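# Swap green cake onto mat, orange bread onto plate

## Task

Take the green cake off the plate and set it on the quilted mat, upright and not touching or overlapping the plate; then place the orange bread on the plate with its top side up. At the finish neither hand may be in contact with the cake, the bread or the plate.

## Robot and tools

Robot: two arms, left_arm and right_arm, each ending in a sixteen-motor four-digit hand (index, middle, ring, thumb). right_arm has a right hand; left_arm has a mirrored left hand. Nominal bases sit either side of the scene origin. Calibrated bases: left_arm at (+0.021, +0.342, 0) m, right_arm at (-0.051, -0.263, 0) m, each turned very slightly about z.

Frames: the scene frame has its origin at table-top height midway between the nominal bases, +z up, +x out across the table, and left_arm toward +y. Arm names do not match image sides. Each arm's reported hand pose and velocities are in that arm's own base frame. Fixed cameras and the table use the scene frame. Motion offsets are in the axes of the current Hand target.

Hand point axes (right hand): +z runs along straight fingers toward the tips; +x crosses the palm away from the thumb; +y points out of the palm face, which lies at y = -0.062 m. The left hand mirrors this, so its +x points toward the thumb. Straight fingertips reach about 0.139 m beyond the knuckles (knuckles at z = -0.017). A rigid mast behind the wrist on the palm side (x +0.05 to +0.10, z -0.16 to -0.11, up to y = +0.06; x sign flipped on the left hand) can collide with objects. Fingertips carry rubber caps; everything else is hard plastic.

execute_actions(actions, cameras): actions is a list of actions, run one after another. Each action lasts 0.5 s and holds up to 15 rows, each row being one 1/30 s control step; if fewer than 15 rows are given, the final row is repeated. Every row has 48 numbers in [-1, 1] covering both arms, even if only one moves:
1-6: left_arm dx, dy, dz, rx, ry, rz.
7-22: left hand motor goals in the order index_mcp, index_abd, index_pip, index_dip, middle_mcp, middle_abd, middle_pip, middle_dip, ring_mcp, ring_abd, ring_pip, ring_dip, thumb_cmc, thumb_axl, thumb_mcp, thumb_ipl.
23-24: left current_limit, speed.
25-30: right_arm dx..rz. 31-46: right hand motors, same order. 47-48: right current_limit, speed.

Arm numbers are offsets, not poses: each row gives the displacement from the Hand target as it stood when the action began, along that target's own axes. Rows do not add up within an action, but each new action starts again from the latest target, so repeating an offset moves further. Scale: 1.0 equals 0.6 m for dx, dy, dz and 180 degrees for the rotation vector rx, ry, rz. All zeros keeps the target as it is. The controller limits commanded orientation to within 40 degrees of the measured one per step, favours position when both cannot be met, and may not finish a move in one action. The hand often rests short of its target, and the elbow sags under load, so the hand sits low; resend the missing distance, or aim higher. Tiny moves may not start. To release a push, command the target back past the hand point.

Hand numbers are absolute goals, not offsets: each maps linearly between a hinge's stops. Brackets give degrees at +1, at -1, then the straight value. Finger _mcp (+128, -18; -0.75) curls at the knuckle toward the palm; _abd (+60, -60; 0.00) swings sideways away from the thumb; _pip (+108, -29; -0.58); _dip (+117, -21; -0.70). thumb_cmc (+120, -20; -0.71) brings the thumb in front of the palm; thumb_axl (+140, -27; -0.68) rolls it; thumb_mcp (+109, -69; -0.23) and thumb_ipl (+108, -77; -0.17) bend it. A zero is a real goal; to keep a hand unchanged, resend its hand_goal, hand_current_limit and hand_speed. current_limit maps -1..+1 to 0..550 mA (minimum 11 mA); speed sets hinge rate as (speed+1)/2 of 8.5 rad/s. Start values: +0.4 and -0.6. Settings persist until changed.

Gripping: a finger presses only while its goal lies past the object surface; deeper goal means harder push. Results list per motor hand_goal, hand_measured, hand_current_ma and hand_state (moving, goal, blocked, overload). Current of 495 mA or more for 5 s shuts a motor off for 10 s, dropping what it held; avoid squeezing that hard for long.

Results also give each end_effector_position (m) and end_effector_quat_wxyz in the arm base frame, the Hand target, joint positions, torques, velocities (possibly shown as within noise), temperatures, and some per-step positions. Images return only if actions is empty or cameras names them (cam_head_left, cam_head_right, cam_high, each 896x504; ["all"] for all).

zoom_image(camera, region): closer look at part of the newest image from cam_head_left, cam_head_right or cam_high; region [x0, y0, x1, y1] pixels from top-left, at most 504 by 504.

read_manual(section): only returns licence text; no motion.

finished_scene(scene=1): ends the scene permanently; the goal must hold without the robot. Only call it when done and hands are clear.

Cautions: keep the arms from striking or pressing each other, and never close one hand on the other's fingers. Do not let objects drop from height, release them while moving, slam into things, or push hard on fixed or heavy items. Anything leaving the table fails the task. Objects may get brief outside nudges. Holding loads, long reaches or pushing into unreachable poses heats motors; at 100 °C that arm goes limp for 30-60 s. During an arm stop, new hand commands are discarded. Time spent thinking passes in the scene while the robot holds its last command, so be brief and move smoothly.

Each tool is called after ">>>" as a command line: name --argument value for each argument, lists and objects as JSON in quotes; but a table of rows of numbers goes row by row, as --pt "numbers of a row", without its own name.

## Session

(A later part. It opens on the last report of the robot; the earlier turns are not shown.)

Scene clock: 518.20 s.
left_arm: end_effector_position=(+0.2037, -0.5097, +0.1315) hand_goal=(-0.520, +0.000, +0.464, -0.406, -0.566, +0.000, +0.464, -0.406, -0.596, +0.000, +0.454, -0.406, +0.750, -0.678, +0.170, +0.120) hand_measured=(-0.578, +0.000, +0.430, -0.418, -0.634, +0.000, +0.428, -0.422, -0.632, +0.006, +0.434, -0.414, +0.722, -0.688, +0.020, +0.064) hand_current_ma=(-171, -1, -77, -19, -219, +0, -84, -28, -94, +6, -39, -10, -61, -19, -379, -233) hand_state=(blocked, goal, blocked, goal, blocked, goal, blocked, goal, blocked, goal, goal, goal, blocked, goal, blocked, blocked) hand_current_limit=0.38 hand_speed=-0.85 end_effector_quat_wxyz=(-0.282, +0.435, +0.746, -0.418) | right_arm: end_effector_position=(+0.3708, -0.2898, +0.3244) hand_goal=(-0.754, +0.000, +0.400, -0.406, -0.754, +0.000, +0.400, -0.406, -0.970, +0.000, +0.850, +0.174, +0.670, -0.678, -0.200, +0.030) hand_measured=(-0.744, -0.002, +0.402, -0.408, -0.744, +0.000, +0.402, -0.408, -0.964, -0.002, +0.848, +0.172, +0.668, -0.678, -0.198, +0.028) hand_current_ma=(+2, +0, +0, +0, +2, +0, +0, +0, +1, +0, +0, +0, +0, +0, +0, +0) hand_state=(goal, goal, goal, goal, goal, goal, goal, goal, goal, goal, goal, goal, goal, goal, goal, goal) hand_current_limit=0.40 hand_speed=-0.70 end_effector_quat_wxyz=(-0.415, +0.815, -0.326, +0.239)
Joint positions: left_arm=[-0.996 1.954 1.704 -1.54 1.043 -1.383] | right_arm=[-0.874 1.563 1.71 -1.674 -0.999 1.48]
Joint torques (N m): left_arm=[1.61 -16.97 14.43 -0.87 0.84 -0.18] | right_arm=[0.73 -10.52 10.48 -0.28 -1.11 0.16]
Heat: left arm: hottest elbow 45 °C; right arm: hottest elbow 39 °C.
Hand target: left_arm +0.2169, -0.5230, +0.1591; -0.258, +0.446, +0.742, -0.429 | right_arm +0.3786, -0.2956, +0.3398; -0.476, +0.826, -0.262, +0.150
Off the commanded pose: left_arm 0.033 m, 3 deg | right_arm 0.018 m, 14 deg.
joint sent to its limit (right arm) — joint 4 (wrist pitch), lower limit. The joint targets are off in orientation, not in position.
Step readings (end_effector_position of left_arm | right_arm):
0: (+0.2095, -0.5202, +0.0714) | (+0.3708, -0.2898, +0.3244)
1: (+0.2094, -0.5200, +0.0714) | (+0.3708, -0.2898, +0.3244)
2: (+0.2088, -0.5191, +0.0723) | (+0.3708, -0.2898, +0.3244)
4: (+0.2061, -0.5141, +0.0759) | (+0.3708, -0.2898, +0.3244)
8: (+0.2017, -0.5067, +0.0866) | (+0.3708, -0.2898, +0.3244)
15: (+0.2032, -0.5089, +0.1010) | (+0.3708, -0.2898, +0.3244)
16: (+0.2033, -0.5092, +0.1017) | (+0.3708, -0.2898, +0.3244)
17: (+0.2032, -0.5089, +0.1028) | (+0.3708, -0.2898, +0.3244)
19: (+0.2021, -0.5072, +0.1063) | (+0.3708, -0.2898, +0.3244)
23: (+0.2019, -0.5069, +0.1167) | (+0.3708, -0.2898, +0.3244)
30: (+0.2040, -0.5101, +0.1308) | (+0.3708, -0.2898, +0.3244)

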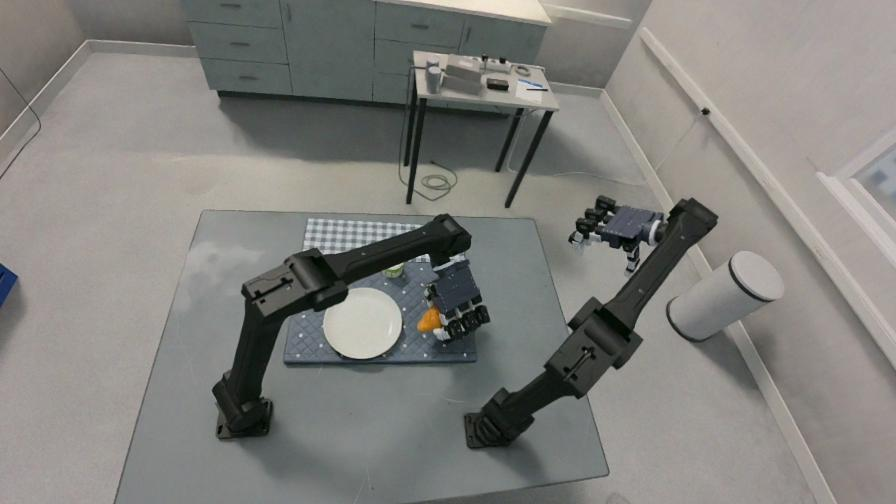

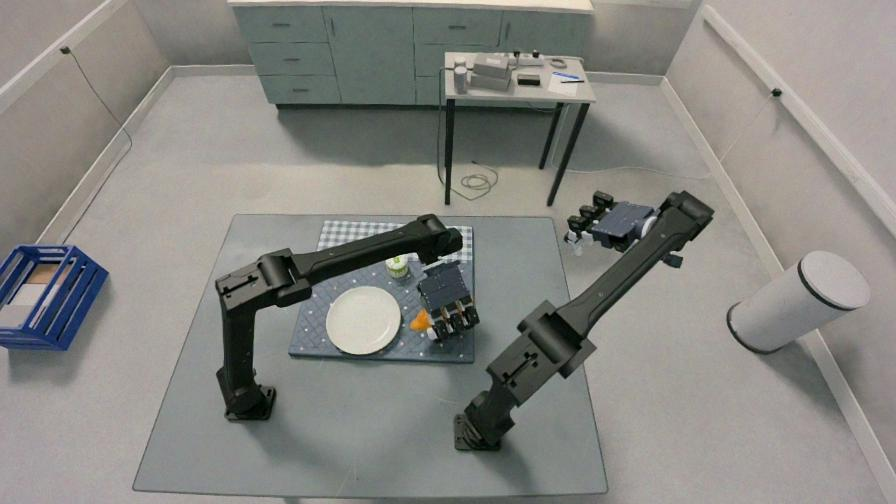

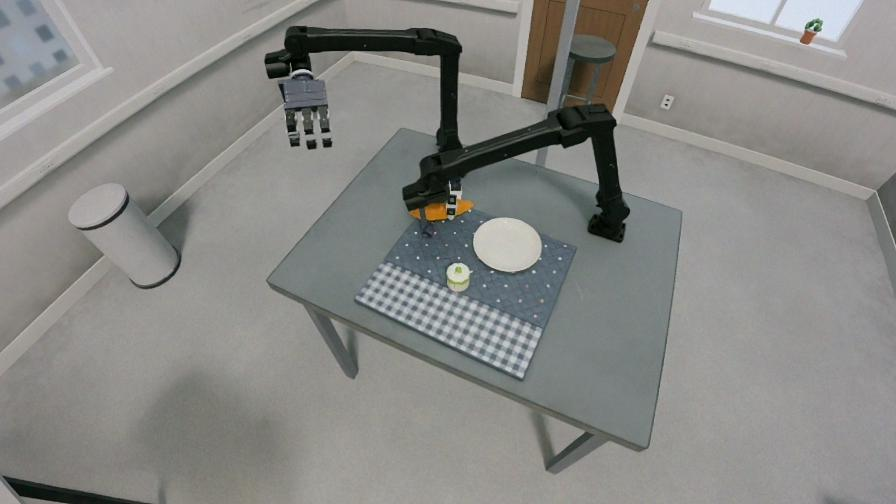

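>>> execute_actions --actions '[[[0.0822,0.0256,-0.0443,0,-0.0337,-0.01945,-0.52,0,0.465,-0.406,-0.565,0,0.465,-0.406,-0.595,0,0.455,-0.406,0.75,-0.678,0.17,0.12,0.38,-0.85,0,0,0,0,0,0,-0.753,0,0.4,-0.406,-0.753,0,0.4,-0.406,-0.97,0,0.85,0.174,0.671,-0.677,-0.2,0.03,0.4,-0.7]],[[0.0753,0.0305,-0.0528,0,-0.0337,-0.01945,-0.52,0,0.465,-0.406,-0.565,0,0.465,-0.406,-0.595,0,0.455,-0.406,0.75,-0.678,0.17,0.12,0.38,-0.85,0,0,0,0,0,0,-0.753,0,0.4,-0.406,-0.753,0,0.4,-0.406,-0.97,0,0.85,0.174,0.671,-0.677,-0.2,0.03,0.4,-0.7]]]' --cameras '["all"]'

Scene clock: 548.43 s.
left_arm: end_effector_position=(+0.2274, -0.4077, +0.1571) hand_goal=(-0.520, +0.000, +0.464, -0.406, -0.566, +0.000, +0.464, -0.406, -0.596, +0.000, +0.454, -0.406, +0.750, -0.678, +0.170, +0.120) hand_measured=(-0.576, +0.000, +0.430, -0.418, -0.634, +0.000, +0.428, -0.422, -0.632, +0.006, +0.434, -0.414, +0.722, -0.688, +0.020, +0.064) hand_current_ma=(-170, -1, -77, -19, -217, +0, -84, -28, -91, +6, -39, -11, -65, -20, -379, -233) hand_state=(blocked, goal, blocked, goal, blocked, goal, blocked, goal, blocked, goal, blocked, goal, blocked, goal, blocked, blocked) hand_current_limit=0.38 hand_speed=-0.85 end_effector_quat_wxyz=(-0.208, +0.351, +0.791, -0.456) | right_arm: end_effector_position=(+0.3708, -0.2898, +0.3244) hand_goal=(-0.754, +0.000, +0.400, -0.406, -0.754, +0.000, +0.400, -0.406, -0.970, +0.000, +0.850, +0.174, +0.670, -0.678, -0.200, +0.030) hand_measured=(-0.744, -0.002, +0.402, -0.408, -0.744, +0.000, +0.402, -0.408, -0.964, -0.002, +0.848, +0.172, +0.668, -0.678, -0.198, +0.028) hand_current_ma=(+2, +0, +0, +0, +2, +0, +0, +0, +1, +0, +0, +0, +0, +0, +0, +0) hand_state=(goal, goal, goal, goal, goal, goal, goal, goal, goal, goal, goal, goal, goal, goal, goal, goal) hand_current_limit=0.40 hand_speed=-0.70 end_effector_quat_wxyz=(-0.415, +0.815, -0.326, +0.239)
Joint positions: left_arm=[-0.827 1.643 1.344 -1.303 1.05 -1.544] | right_arm=[-0.874 1.563 1.71 -1.674 -0.999 1.48]
Joint torques (N m): left_arm=[0.85 -12.86 8.44 0.66 0.89 -0.2] | right_arm=[-0.03 -10.58 10.54 -0.18 -1.11 0.13]
Motor temperatures (°C): left_arm=[27 36 50 26 30 26] | right_arm=[25 31 40 26 28 23]
Heat: left arm: hottest elbow 50 °C; right arm: hottest elbow 40 °C.
Hand target: left_arm +0.2249, -0.4070, +0.1590; -0.204, +0.352, +0.791, -0.457 | right_arm +0.3786, -0.2956, +0.3398; -0.476, +0.826, -0.262, +0.150
Off the commanded pose: left_arm 0.003 m, 0 deg | right_arm 0.018 m, 14 deg.
joint sent to its limit (right arm) — joint 4 (wrist pitch), lower limit. The joint targets are off in orientation, not in position.
Step readings (end_effector_position of left_arm | right_arm):
0: (+0.2037, -0.5097, +0.1315) | (+0.3708, -0.2898, +0.3244)
1: (+0.2039, -0.5097, +0.1315) | (+0.3708, -0.2898, +0.3244)
2: (+0.2047, -0.5090, +0.1327) | (+0.3708, -0.2898, +0.3244)
4: (+0.2052, -0.5034, +0.1332) | (+0.3708, -0.2898, +0.3244)
8: (+0.2103, -0.4770, +0.1430) | (+0.3708, -0.2898, +0.3244)
15: (+0.2278, -0.4667, +0.1621) | (+0.3708, -0.2898, +0.3244)
16: (+0.2275, -0.4664, +0.1618) | (+0.3708, -0.2898, +0.3244)
17: (+0.2265, -0.4647, +0.1598) | (+0.3708, -0.2898, +0.3244)
19: (+0.2202, -0.4525, +0.1533) | (+0.3708, -0.2898, +0.3244)
23: (+0.2132, -0.4188, +0.1452) | (+0.3708, -0.2898, +0.3244)
30: (+0.2287, -0.4089, +0.1565) | (+0.3708, -0.2898, +0.3244)

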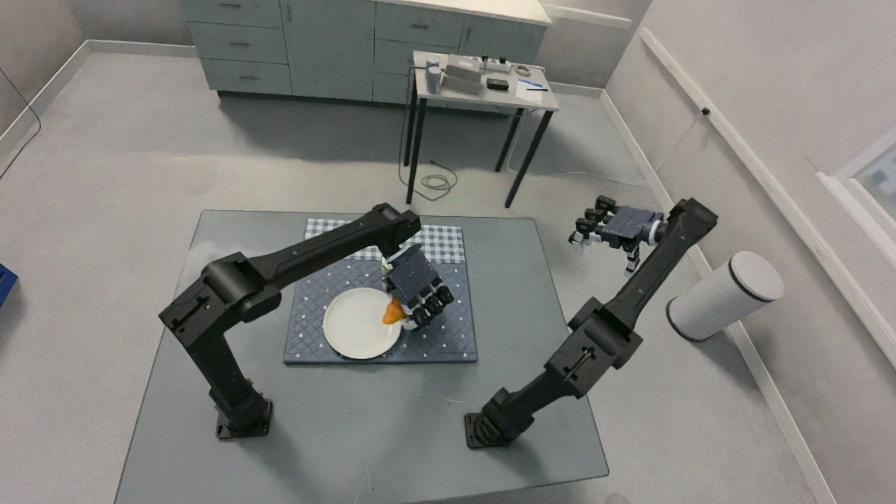

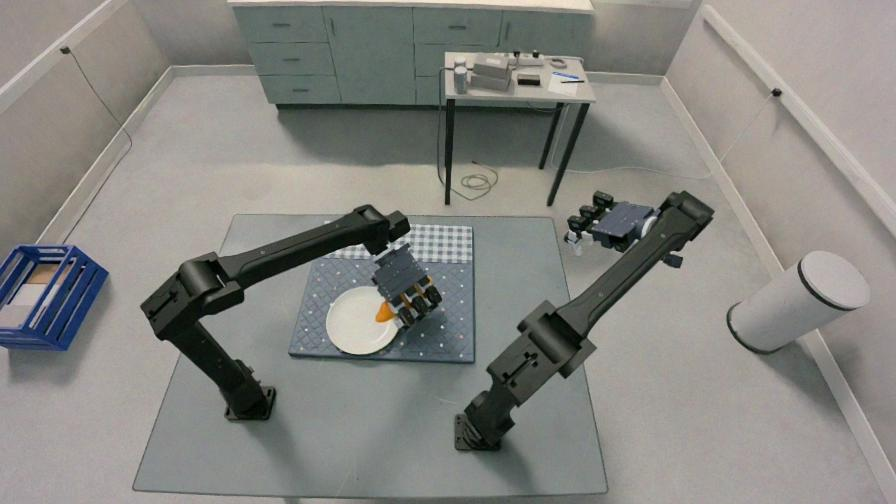

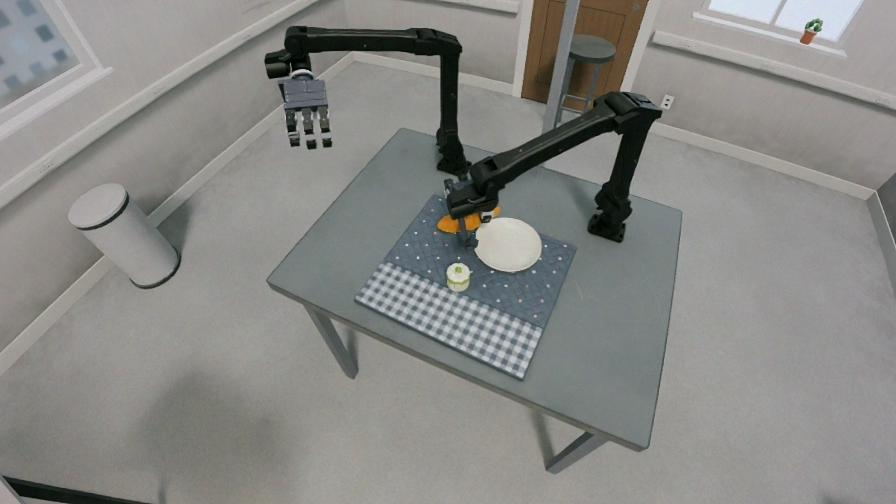

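>>> execute_actions --actions '[[[0.0802,0.0327,-0.0567,0,-0.0337,-0.01945,-0.52,0,0.465,-0.406,-0.565,0,0.465,-0.406,-0.595,0,0.455,-0.406,0.75,-0.678,0.17,0.12,0.38,-0.85,0,0,0,0,0,0,-0.753,0,0.4,-0.406,-0.753,0,0.4,-0.406,-0.97,0,0.85,0.174,0.671,-0.677,-0.2,0.03,0.4,-0.7]],[[0.0717,0.0373,-0.0647,0,-0.0337,-0.01945,-0.52,0,0.465,-0.406,-0.565,0,0.465,-0.406,-0.595,0,0.455,-0.406,0.75,-0.678,0.17,0.12,0.38,-0.85,0,0,0,0,0,0,-0.753,0,0.4,-0.406,-0.753,0,0.4,-0.406,-0.97,0,0.85,0.174,0.671,-0.677,-0.2,0.03,0.4,-0.7]]]' --cameras '["all"]'

>>> zoom_image --camera "cam_head_left" --region '[300, 220, 460, 380]'

>>> zoom_image --camera "cam_high" --region '[420, 160, 560, 300]'

>>> zoom_image --camera "cam_head_right" --region '[300, 220, 460, 380]'

Scene clock: 555.87 s.
left_arm: end_effector_position=(+0.2224, -0.2859, +0.1581) hand_goal=(-0.520, +0.000, +0.464, -0.406, -0.566, +0.000, +0.464, -0.406, -0.596, +0.000, +0.454, -0.406, +0.750, -0.678, +0.170, +0.120) hand_measured=(-0.576, +0.000, +0.430, -0.418, -0.634, +0.000, +0.428, -0.422, -0.632, +0.006, +0.434, -0.414, +0.720, -0.688, +0.020, +0.064) hand_current_ma=(-170, +0, -77, -19, -217, +0, -84, -28, -89, +6, -40, -11, -66, -20, -379, -233) hand_state=(blocked, goal, blocked, goal, blocked, goal, blocked, goal, blocked, goal, blocked, goal, blocked, goal, blocked, blocked) hand_current_limit=0.38 hand_speed=-0.85 end_effector_quat_wxyz=(-0.145, +0.253, +0.828, -0.478) | right_arm: end_effector_position=(+0.3708, -0.2898, +0.3244) hand_goal=(-0.754, +0.000, +0.400, -0.406, -0.754, +0.000, +0.400, -0.406, -0.970, +0.000, +0.850, +0.174, +0.670, -0.678, -0.200, +0.030) hand_measured=(-0.744, -0.002, +0.402, -0.408, -0.744, +0.000, +0.402, -0.408, -0.964, -0.002, +0.848, +0.172, +0.668, -0.678, -0.198, +0.028) hand_current_ma=(+2, +0, +0, +0, +2, +0, +0, +0, +1, +0, +0, +0, +0, +0, +0, +0) hand_state=(goal, goal, goal, goal, goal, goal, goal, goal, goal, goal, goal, goal, goal, goal, goal, goal) hand_current_limit=0.40 hand_speed=-0.70 end_effector_quat_wxyz=(-0.415, +0.815, -0.326, +0.239)
Joint positions: left_arm=[-0.605 1.344 1.018 -1.22 1.047 -1.597] | right_arm=[-0.874 1.563 1.71 -1.674 -0.999 1.48]
Joint torques (N m): left_arm=[1.2 -8.12 8.75 -0.21 1.01 -0.06] | right_arm=[0.03 -11.99 10.54 0.12 -1.1 0.12]
Heat: left arm: hottest elbow 49 °C; right arm: hottest elbow 40 °C.
Hand target: left_arm +0.2189, -0.2829, +0.1589; -0.147, +0.253, +0.828, -0.479 | right_arm +0.3786, -0.2956, +0.3398; -0.476, +0.826, -0.262, +0.150
Off the commanded pose: left_arm 0.005 m, 0 deg | right_arm 0.018 m, 14 deg.
joint sent to its limit (right arm) — joint 4 (wrist pitch), lower limit. The joint targets are off in orientation, not in position.
Step readings (end_effector_position of left_arm | right_arm):
0: (+0.2274, -0.4076, +0.1571) | (+0.3708, -0.2898, +0.3244)
1: (+0.2271, -0.4074, +0.1566) | (+0.3708, -0.2898, +0.3244)
2: (+0.2265, -0.4050, +0.1551) | (+0.3708, -0.2898, +0.3244)
4: (+0.2212, -0.3932, +0.1503) | (+0.3708, -0.2898, +0.3244)
8: (+0.2134, -0.3572, +0.1476) | (+0.3708, -0.2898, +0.3244)
15: (+0.2244, -0.3466, +0.1593) | (+0.3708, -0.2898, +0.3244)
16: (+0.2241, -0.3464, +0.1593) | (+0.3708, -0.2898, +0.3244)
17: (+0.2236, -0.3437, +0.1579) | (+0.3708, -0.2898, +0.3244)
19: (+0.2187, -0.3321, +0.1537) | (+0.3708, -0.2898, +0.3244)
23: (+0.2137, -0.2977, +0.1500) | (+0.3708, -0.2898, +0.3244)
30: (+0.2224, -0.2859, +0.1581) | (+0.3708, -0.2898, +0.3244)

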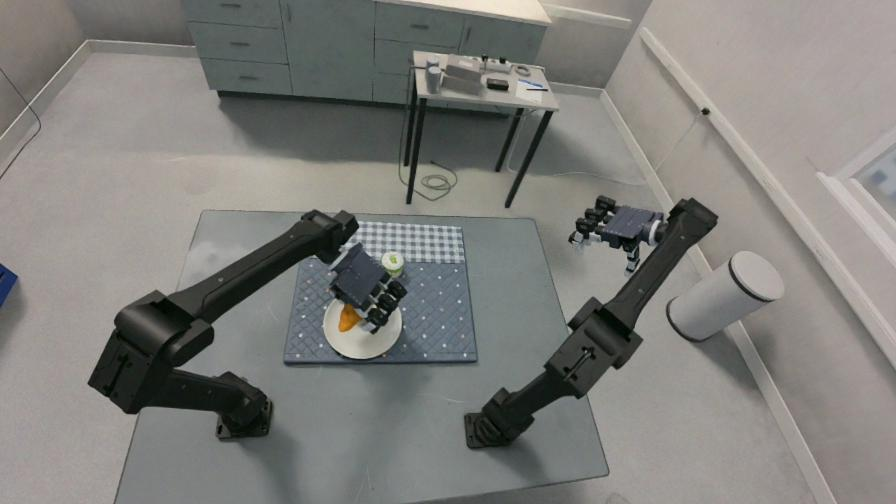

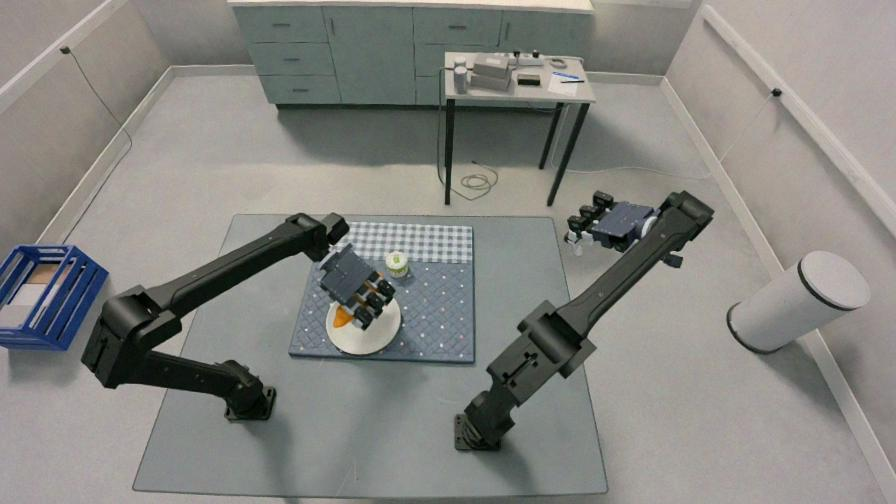

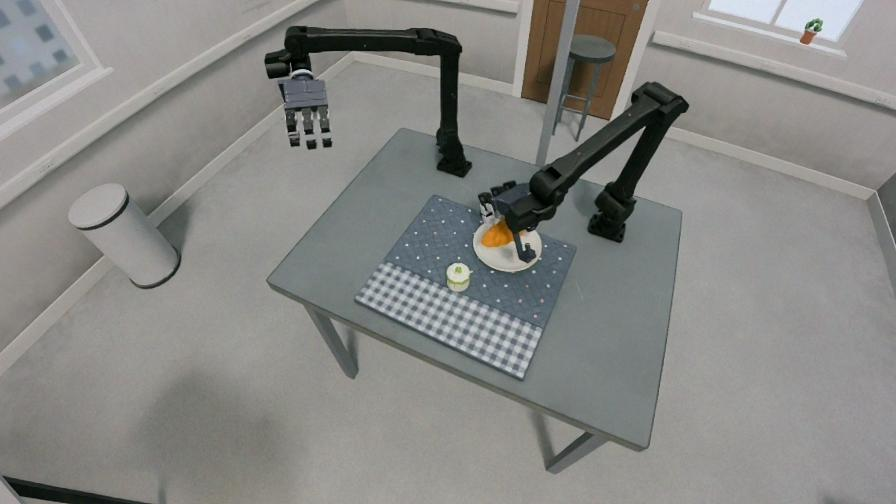

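Scaled by 3.150 from the camera's 896x504 image, which has a finer 1280x720 frame.

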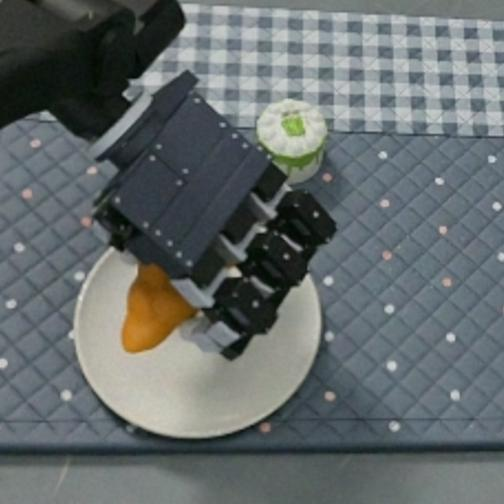

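Scaled by 3.600 from the camera's 896x504 image, which has a finer 1280x720 frame.

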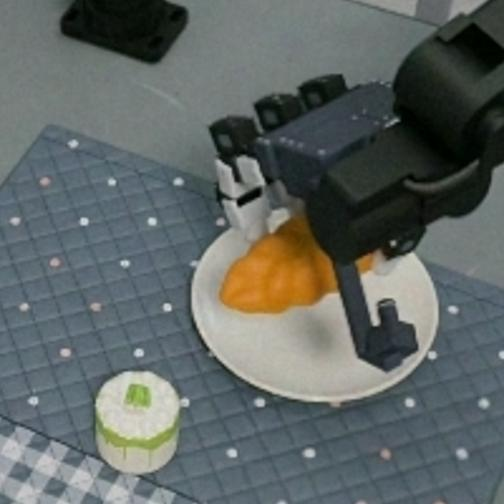

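Scaled by 3.150 from the camera's 896x504 image, which has a finer 1280x720 frame.

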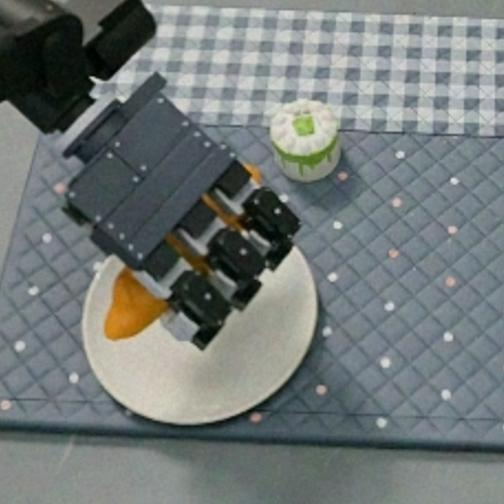

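>>> execute_actions --actions '[[[0.0247,0.0572,0.0012,0,0,0,-0.52,0,0.465,-0.406,-0.565,0,0.465,-0.406,-0.595,0,0.455,-0.406,0.75,-0.678,0.17,0.12,0.38,-0.85,0,0,0,0,0,0,-0.753,0,0.4,-0.406,-0.753,0,0.4,-0.406,-0.97,0,0.85,0.174,0.671,-0.677,-0.2,0.03,0.4,-0.7]]]' --cameras '["all"]'

>>> zoom_image --camera "cam_head_left" --region '[310, 250, 410, 370]'

>>> zoom_image --camera "cam_high" --region '[440, 180, 560, 300]'

>>> zoom_image --camera "cam_head_right" --region '[310, 250, 410, 370]'

Scene clock: 568.53 s.
left_arm: end_effector_position=(+0.2158, -0.2635, +0.1300) hand_goal=(-0.520, +0.000, +0.464, -0.406, -0.566, +0.000, +0.464, -0.406, -0.596, +0.000, +0.454, -0.406, +0.750, -0.678, +0.170, +0.120) hand_measured=(-0.576, +0.000, +0.430, -0.418, -0.634, +0.000, +0.428, -0.422, -0.632, +0.006, +0.434, -0.414, +0.720, -0.688, +0.020, +0.064) hand_current_ma=(-170, +0, -77, -19, -217, +0, -84, -28, -89, +6, -40, -11, -66, -20, -379, -233) hand_state=(blocked, goal, blocked, goal, blocked, goal, blocked, goal, blocked, goal, blocked, goal, blocked, goal, blocked, blocked) hand_current_limit=0.38 hand_speed=-0.85 end_effector_quat_wxyz=(-0.147, +0.254, +0.828, -0.478) | right_arm: end_effector_position=(+0.3708, -0.2898, +0.3244) hand_goal=(-0.754, +0.000, +0.400, -0.406, -0.754, +0.000, +0.400, -0.406, -0.970, +0.000, +0.850, +0.174, +0.670, -0.678, -0.200, +0.030) hand_measured=(-0.744, -0.002, +0.402, -0.408, -0.744, +0.000, +0.402, -0.408, -0.964, -0.002, +0.848, +0.172, +0.668, -0.678, -0.198, +0.028) hand_current_ma=(+2, +0, +0, +0, +2, +0, +0, +0, +1, +0, +0, +0, +0, +0, +0, +0) hand_state=(goal, goal, goal, goal, goal, goal, goal, goal, goal, goal, goal, goal, goal, goal, goal, goal) hand_current_limit=0.40 hand_speed=-0.70 end_effector_quat_wxyz=(-0.415, +0.815, -0.326, +0.239)
Joint positions: left_arm=[-0.564 1.342 0.937 -1.22 1.046 -1.509] | right_arm=[-0.874 1.563 1.71 -1.674 -0.999 1.48]
Joint torques (N m): left_arm=[1.61 -6.77 8.65 -0.17 0.99 -0.03] | right_arm=[-0.32 -10.93 10.61 -0.03 -1.11 0.08]
Heat: left arm: hottest elbow 47 °C; right arm: hottest elbow 40 °C.
Hand target: left_arm +0.2159, -0.2610, +0.1288; -0.147, +0.253, +0.828, -0.479 | right_arm +0.3786, -0.2956, +0.3398; -0.476, +0.826, -0.262, +0.150
Off the commanded pose: left_arm 0.003 m, 0 deg | right_arm 0.018 m, 14 deg.
joint sent to its limit (right arm) — joint 4 (wrist pitch), lower limit. The joint targets are off in orientation, not in position.
Step readings (end_effector_position of left_arm | right_arm):
0: (+0.2224, -0.2859, +0.1581) | (+0.3708, -0.2898, +0.3244)
1: (+0.2224, -0.2859, +0.1579) | (+0.3708, -0.2898, +0.3244)
2: (+0.2220, -0.2849, +0.1564) | (+0.3708, -0.2898, +0.3244)
4: (+0.2192, -0.2806, +0.1507) | (+0.3708, -0.2898, +0.3244)
8: (+0.2126, -0.2667, +0.1341) | (+0.3708, -0.2898, +0.3244)
15: (+0.2149, -0.2631, +0.1302) | (+0.3708, -0.2898, +0.3244)

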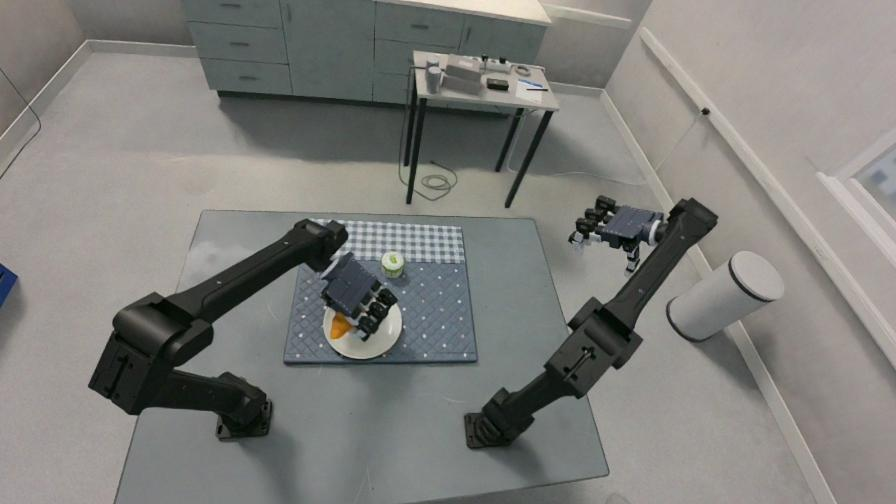

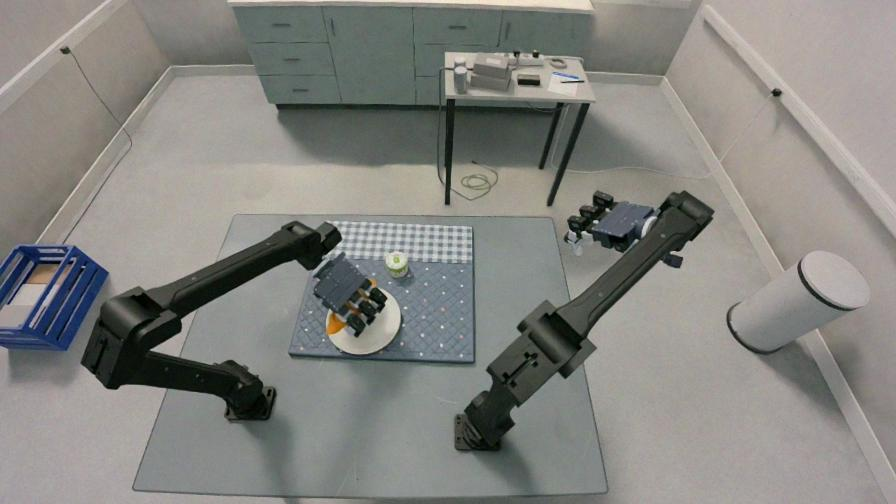

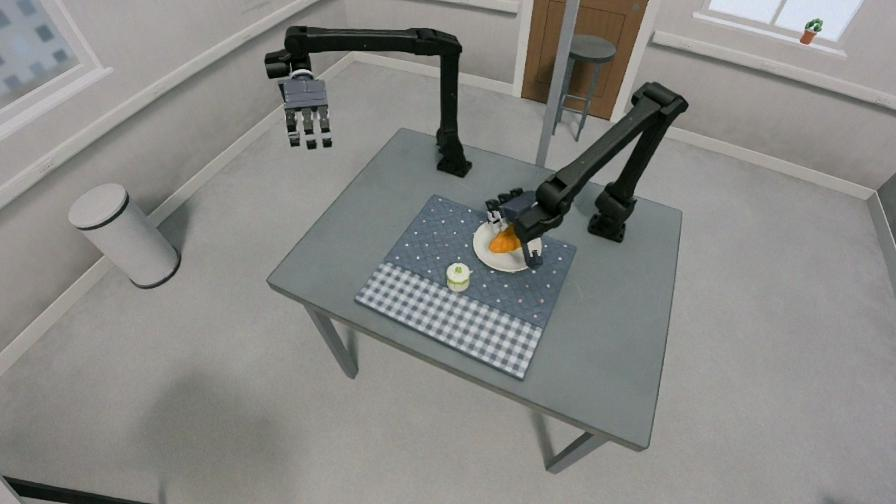

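Scaled by 4.200 from the camera's 896x504 image, which has a finer 1280x720 frame.

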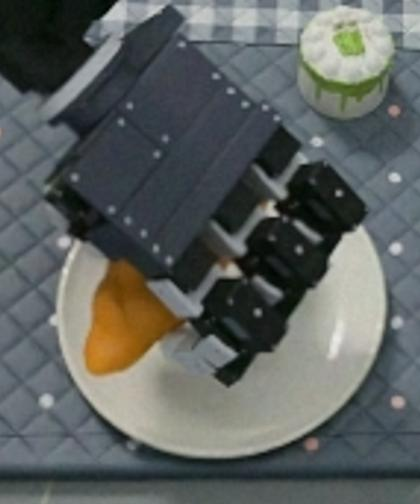

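Scaled by 4.200 from the camera's 896x504 image, which has a finer 1280x720 frame.

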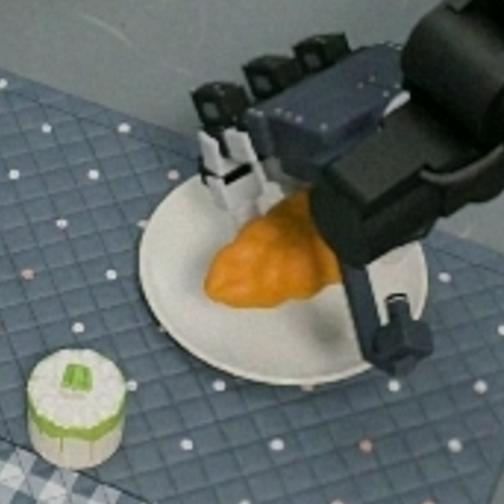

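Scaled by 4.200 from the camera's 896x504 image, which has a finer 1280x720 frame.

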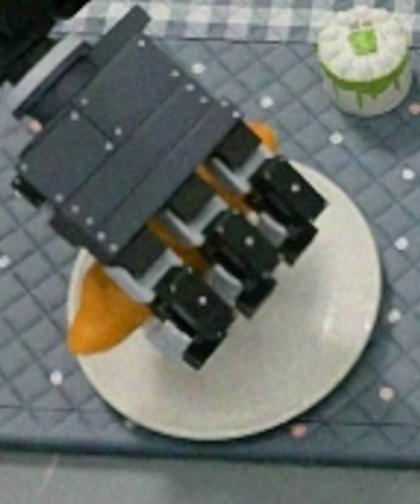

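>>> execute_actions --actions '[[[0,0.0433,0.025,0,0,0,-0.52,0,0.465,-0.406,-0.565,0,0.465,-0.406,-0.595,0,0.455,-0.406,0.75,-0.678,0.17,0.12,0.38,-0.85,0,0,0,0,0,0,-0.753,0,0.4,-0.406,-0.753,0,0.4,-0.406,-0.97,0,0.85,0.174,0.671,-0.677,-0.2,0.03,0.4,-0.7]]]' --cameras '["all"]'

>>> zoom_image --camera "cam_head_left" --region '[310, 250, 410, 370]'

>>> zoom_image --camera "cam_high" --region '[440, 180, 560, 300]'

>>> zoom_image --camera "cam_head_right" --region '[310, 250, 410, 370]'

Scene clock: 573.50 s.
left_arm: end_effector_position=(+0.2135, -0.2620, +0.1031) hand_goal=(-0.520, +0.000, +0.464, -0.406, -0.566, +0.000, +0.464, -0.406, -0.596, +0.000, +0.454, -0.406, +0.750, -0.678, +0.170, +0.120) hand_measured=(-0.576, +0.000, +0.430, -0.418, -0.634, +0.000, +0.428, -0.422, -0.632, +0.006, +0.434, -0.414, +0.720, -0.688, +0.020, +0.064) hand_current_ma=(-170, +0, -77, -19, -217, +0, -84, -28, -89, +6, -40, -11, -66, -20, -379, -233) hand_state=(blocked, goal, blocked, goal, blocked, goal, blocked, goal, blocked, goal, blocked, goal, blocked, goal, blocked, blocked) hand_current_limit=0.38 hand_speed=-0.85 end_effector_quat_wxyz=(-0.150, +0.253, +0.828, -0.477) | right_arm: end_effector_position=(+0.3708, -0.2898, +0.3244) hand_goal=(-0.754, +0.000, +0.400, -0.406, -0.754, +0.000, +0.400, -0.406, -0.970, +0.000, +0.850, +0.174, +0.670, -0.678, -0.200, +0.030) hand_measured=(-0.744, -0.002, +0.402, -0.408, -0.744, +0.000, +0.402, -0.408, -0.964, -0.002, +0.848, +0.172, +0.668, -0.678, -0.198, +0.028) hand_current_ma=(+2, +0, +0, +0, +2, +0, +0, +0, +1, +0, +0, +0, +0, +0, +0, +0) hand_state=(goal, goal, goal, goal, goal, goal, goal, goal, goal, goal, goal, goal, goal, goal, goal, goal) hand_current_limit=0.40 hand_speed=-0.70 end_effector_quat_wxyz=(-0.415, +0.815, -0.326, +0.239)
Joint positions: left_arm=[-0.564 1.376 0.891 -1.152 1.046 -1.504] | right_arm=[-0.874 1.563 1.71 -1.674 -0.999 1.48]
Joint torques (N m): left_arm=[1.61 -6.48 7.99 0.59 0.99 -0.05] | right_arm=[0.09 -11.46 10.73 -0.5 -1.12 0.13]
Heat: left arm: hottest elbow 46 °C; right arm: hottest elbow 40 °C.
Hand target: left_arm +0.2159, -0.2610, +0.0988; -0.147, +0.253, +0.828, -0.479 | right_arm +0.3786, -0.2956, +0.3398; -0.476, +0.826, -0.262, +0.150
Off the commanded pose: left_arm 0.005 m, 0 deg | right_arm 0.018 m, 14 deg.
joint sent to its limit (right arm) — joint 4 (wrist pitch), lower limit. The joint targets are off in orientation, not in position.
Step readings (end_effector_position of left_arm | right_arm):
0: (+0.2158, -0.2635, +0.1300) | (+0.3708, -0.2898, +0.3244)
1: (+0.2158, -0.2635, +0.1300) | (+0.3708, -0.2898, +0.3244)
2: (+0.2156, -0.2634, +0.1293) | (+0.3708, -0.2898, +0.3244)
4: (+0.2161, -0.2637, +0.1252) | (+0.3708, -0.2898, +0.3244)
8: (+0.2134, -0.2620, +0.1117) | (+0.3708, -0.2898, +0.3244)
15: (+0.2132, -0.2618, +0.1031) | (+0.3708, -0.2898, +0.3244)

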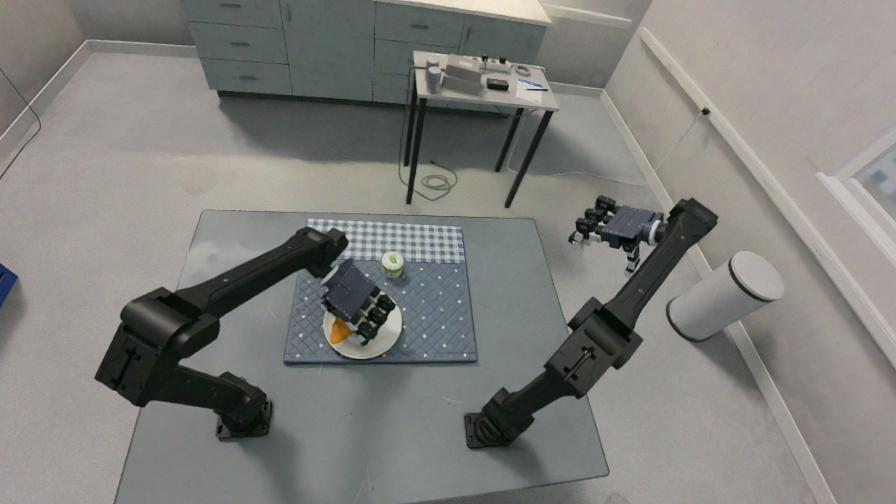

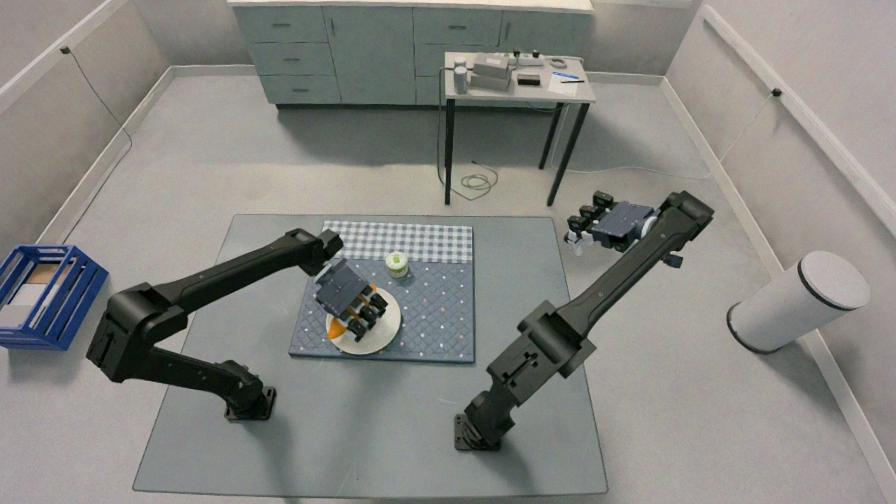

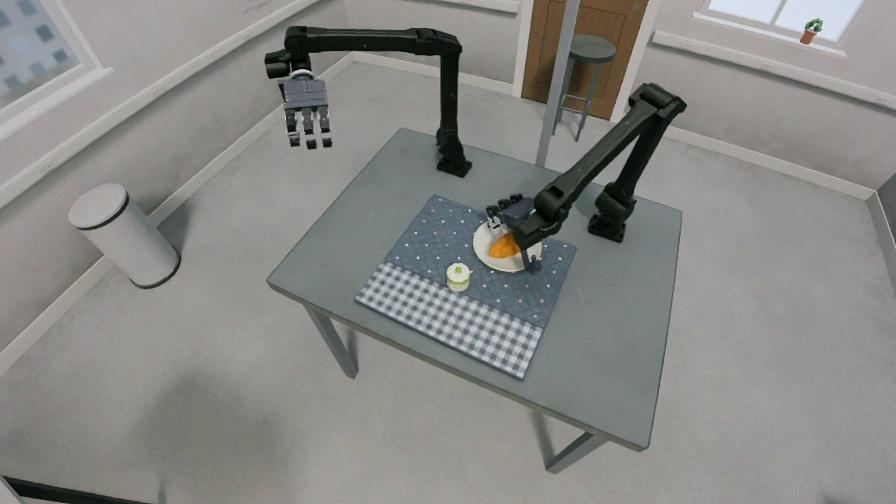

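Scaled by 4.200 from the camera's 896x504 image, which has a finer 1280x720 frame.

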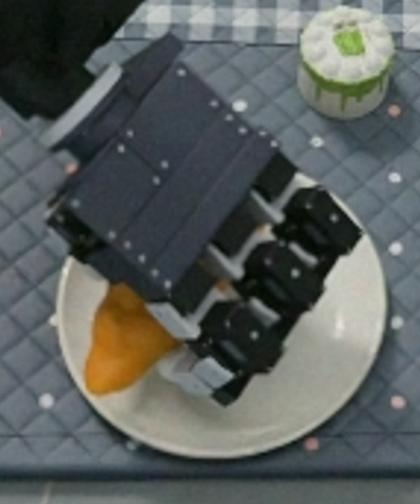

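Scaled by 4.200 from the camera's 896x504 image, which has a finer 1280x720 frame.

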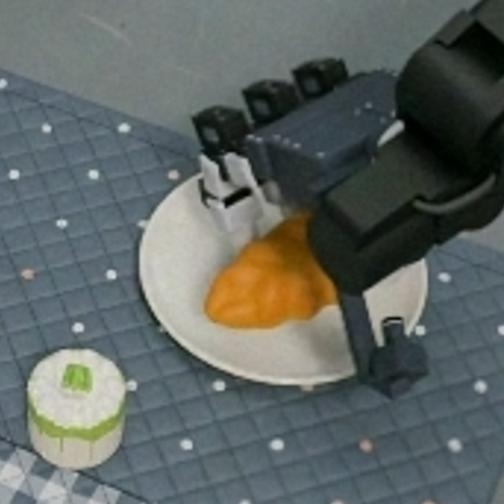

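Scaled by 4.200 from the camera's 896x504 image, which has a finer 1280x720 frame.

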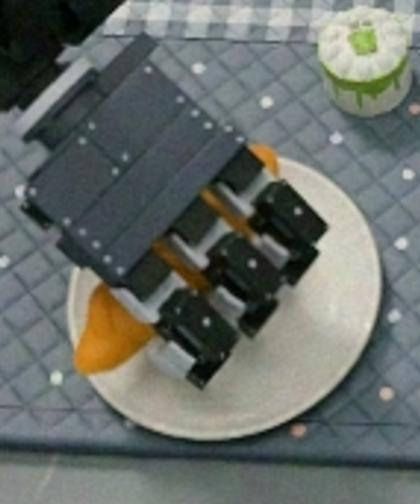

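>>> execute_actions --actions '[[[-0.0167,0.0212,0.0132,0,0,0,-0.52,0,0.465,-0.406,-0.565,0,0.465,-0.406,-0.595,0,0.455,-0.406,0.75,-0.678,0.17,0.12,0.38,-0.85,0,0,0,0,0,0,-0.753,0,0.4,-0.406,-0.753,0,0.4,-0.406,-0.97,0,0.85,0.174,0.671,-0.677,-0.2,0.03,0.4,-0.7]]]' --cameras '["all"]'

>>> zoom_image --camera "cam_head_left" --region '[310, 250, 410, 370]'

>>> zoom_image --camera "cam_high" --region '[460, 200, 540, 280]'

Scene clock: 578.13 s.
left_arm: end_effector_position=(+0.2219, -0.2673, +0.0874) hand_goal=(-0.520, +0.000, +0.464, -0.406, -0.566, +0.000, +0.464, -0.406, -0.596, +0.000, +0.454, -0.406, +0.750, -0.678, +0.170, +0.120) hand_measured=(-0.576, +0.000, +0.430, -0.418, -0.634, +0.000, +0.428, -0.422, -0.632, +0.006, +0.434, -0.414, +0.720, -0.688, +0.020, +0.064) hand_current_ma=(-170, +0, -77, -19, -217, +0, -84, -28, -89, +6, -40, -11, -66, -20, -379, -233) hand_state=(blocked, goal, blocked, goal, blocked, goal, blocked, goal, blocked, goal, blocked, goal, blocked, goal, blocked, blocked) hand_current_limit=0.38 hand_speed=-0.85 end_effector_quat_wxyz=(-0.149, +0.253, +0.828, -0.477) | right_arm: end_effector_position=(+0.3708, -0.2898, +0.3244) hand_goal=(-0.754, +0.000, +0.400, -0.406, -0.754, +0.000, +0.400, -0.406, -0.970, +0.000, +0.850, +0.174, +0.670, -0.678, -0.200, +0.030) hand_measured=(-0.744, -0.002, +0.402, -0.408, -0.744, +0.000, +0.402, -0.408, -0.964, -0.002, +0.848, +0.172, +0.668, -0.678, -0.198, +0.028) hand_current_ma=(+2, +0, +0, +0, +2, +0, +0, +0, +1, +0, +0, +0, +0, +0, +0, +0) hand_state=(goal, goal, goal, goal, goal, goal, goal, goal, goal, goal, goal, goal, goal, goal, goal, goal) hand_current_limit=0.40 hand_speed=-0.70 end_effector_quat_wxyz=(-0.415, +0.815, -0.326, +0.239)
Joint positions: left_arm=[-0.564 1.422 0.891 -1.103 1.046 -1.504] | right_arm=[-0.874 1.563 1.71 -1.674 -0.999 1.48]
Joint torques (N m): left_arm=[1.44 -6.95 7.98 0.59 1 -0.1] | right_arm=[0.91 -11.46 10.78 -0.24 -1.18 0.1]
Heat: left arm: hottest elbow 46 °C; right arm: hottest elbow 40 °C.
Hand target: left_arm +0.2239, -0.2671, +0.0838; -0.147, +0.253, +0.828, -0.479 | right_arm +0.3786, -0.2956, +0.3398; -0.476, +0.826, -0.262, +0.150
Off the commanded pose: left_arm 0.004 m, 0 deg | right_arm 0.018 m, 14 deg.
joint sent to its limit (right arm) — joint 4 (wrist pitch), lower limit. The joint targets are off in orientation, not in position.
Step readings (end_effector_position of left_arm | right_arm):
0: (+0.2135, -0.2620, +0.1031) | (+0.3708, -0.2898, +0.3244)
1: (+0.2137, -0.2621, +0.1031) | (+0.3708, -0.2898, +0.3244)
2: (+0.2144, -0.2626, +0.1026) | (+0.3708, -0.2898, +0.3244)
4: (+0.2170, -0.2642, +0.1001) | (+0.3708, -0.2898, +0.3244)
8: (+0.2205, -0.2664, +0.0914) | (+0.3708, -0.2898, +0.3244)
15: (+0.2218, -0.2673, +0.0874) | (+0.3708, -0.2898, +0.3244)

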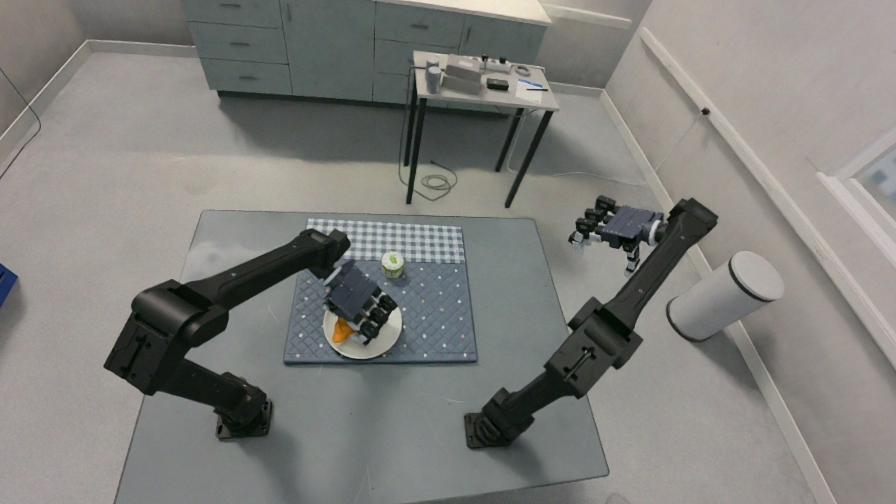

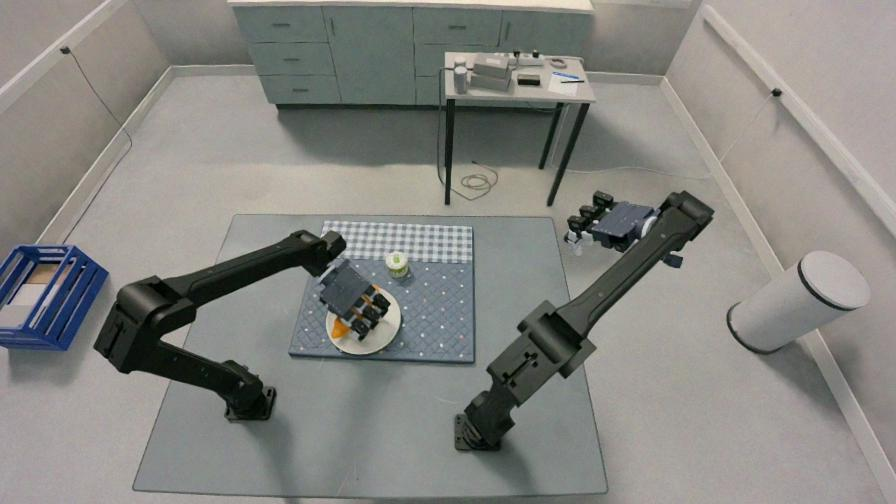

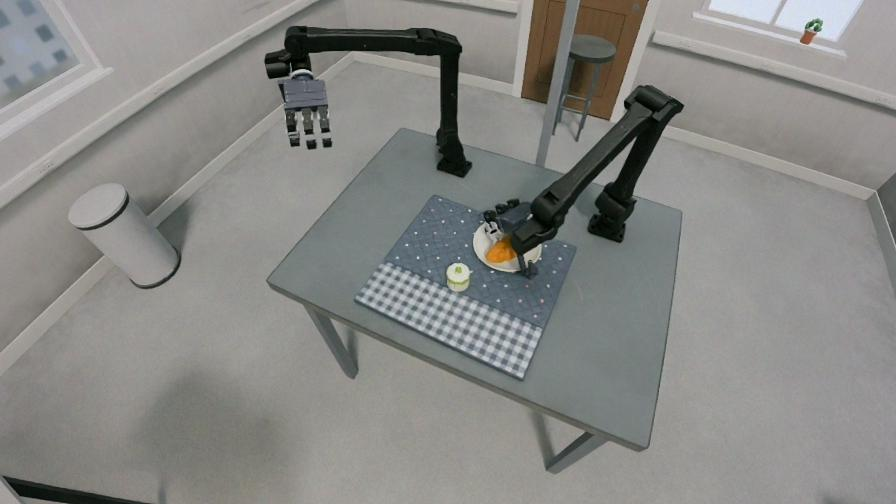

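Scaled by 4.200 from the camera's 896x504 image, which has a finer 1280x720 frame.

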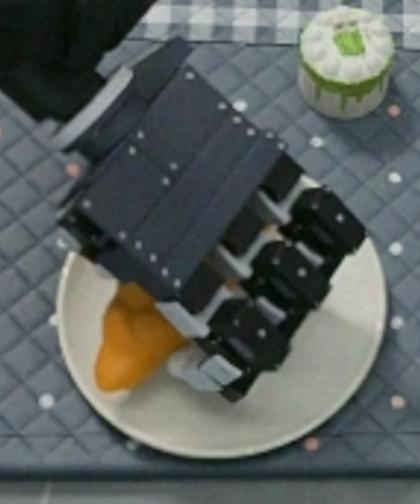

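Scaled by 6.300 from the camera's 896x504 image, which has a finer 1280x720 frame.

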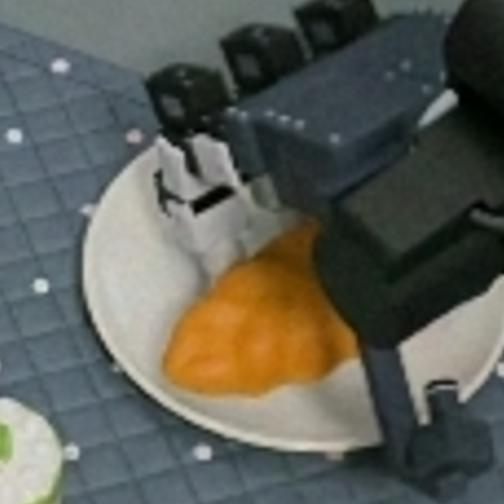

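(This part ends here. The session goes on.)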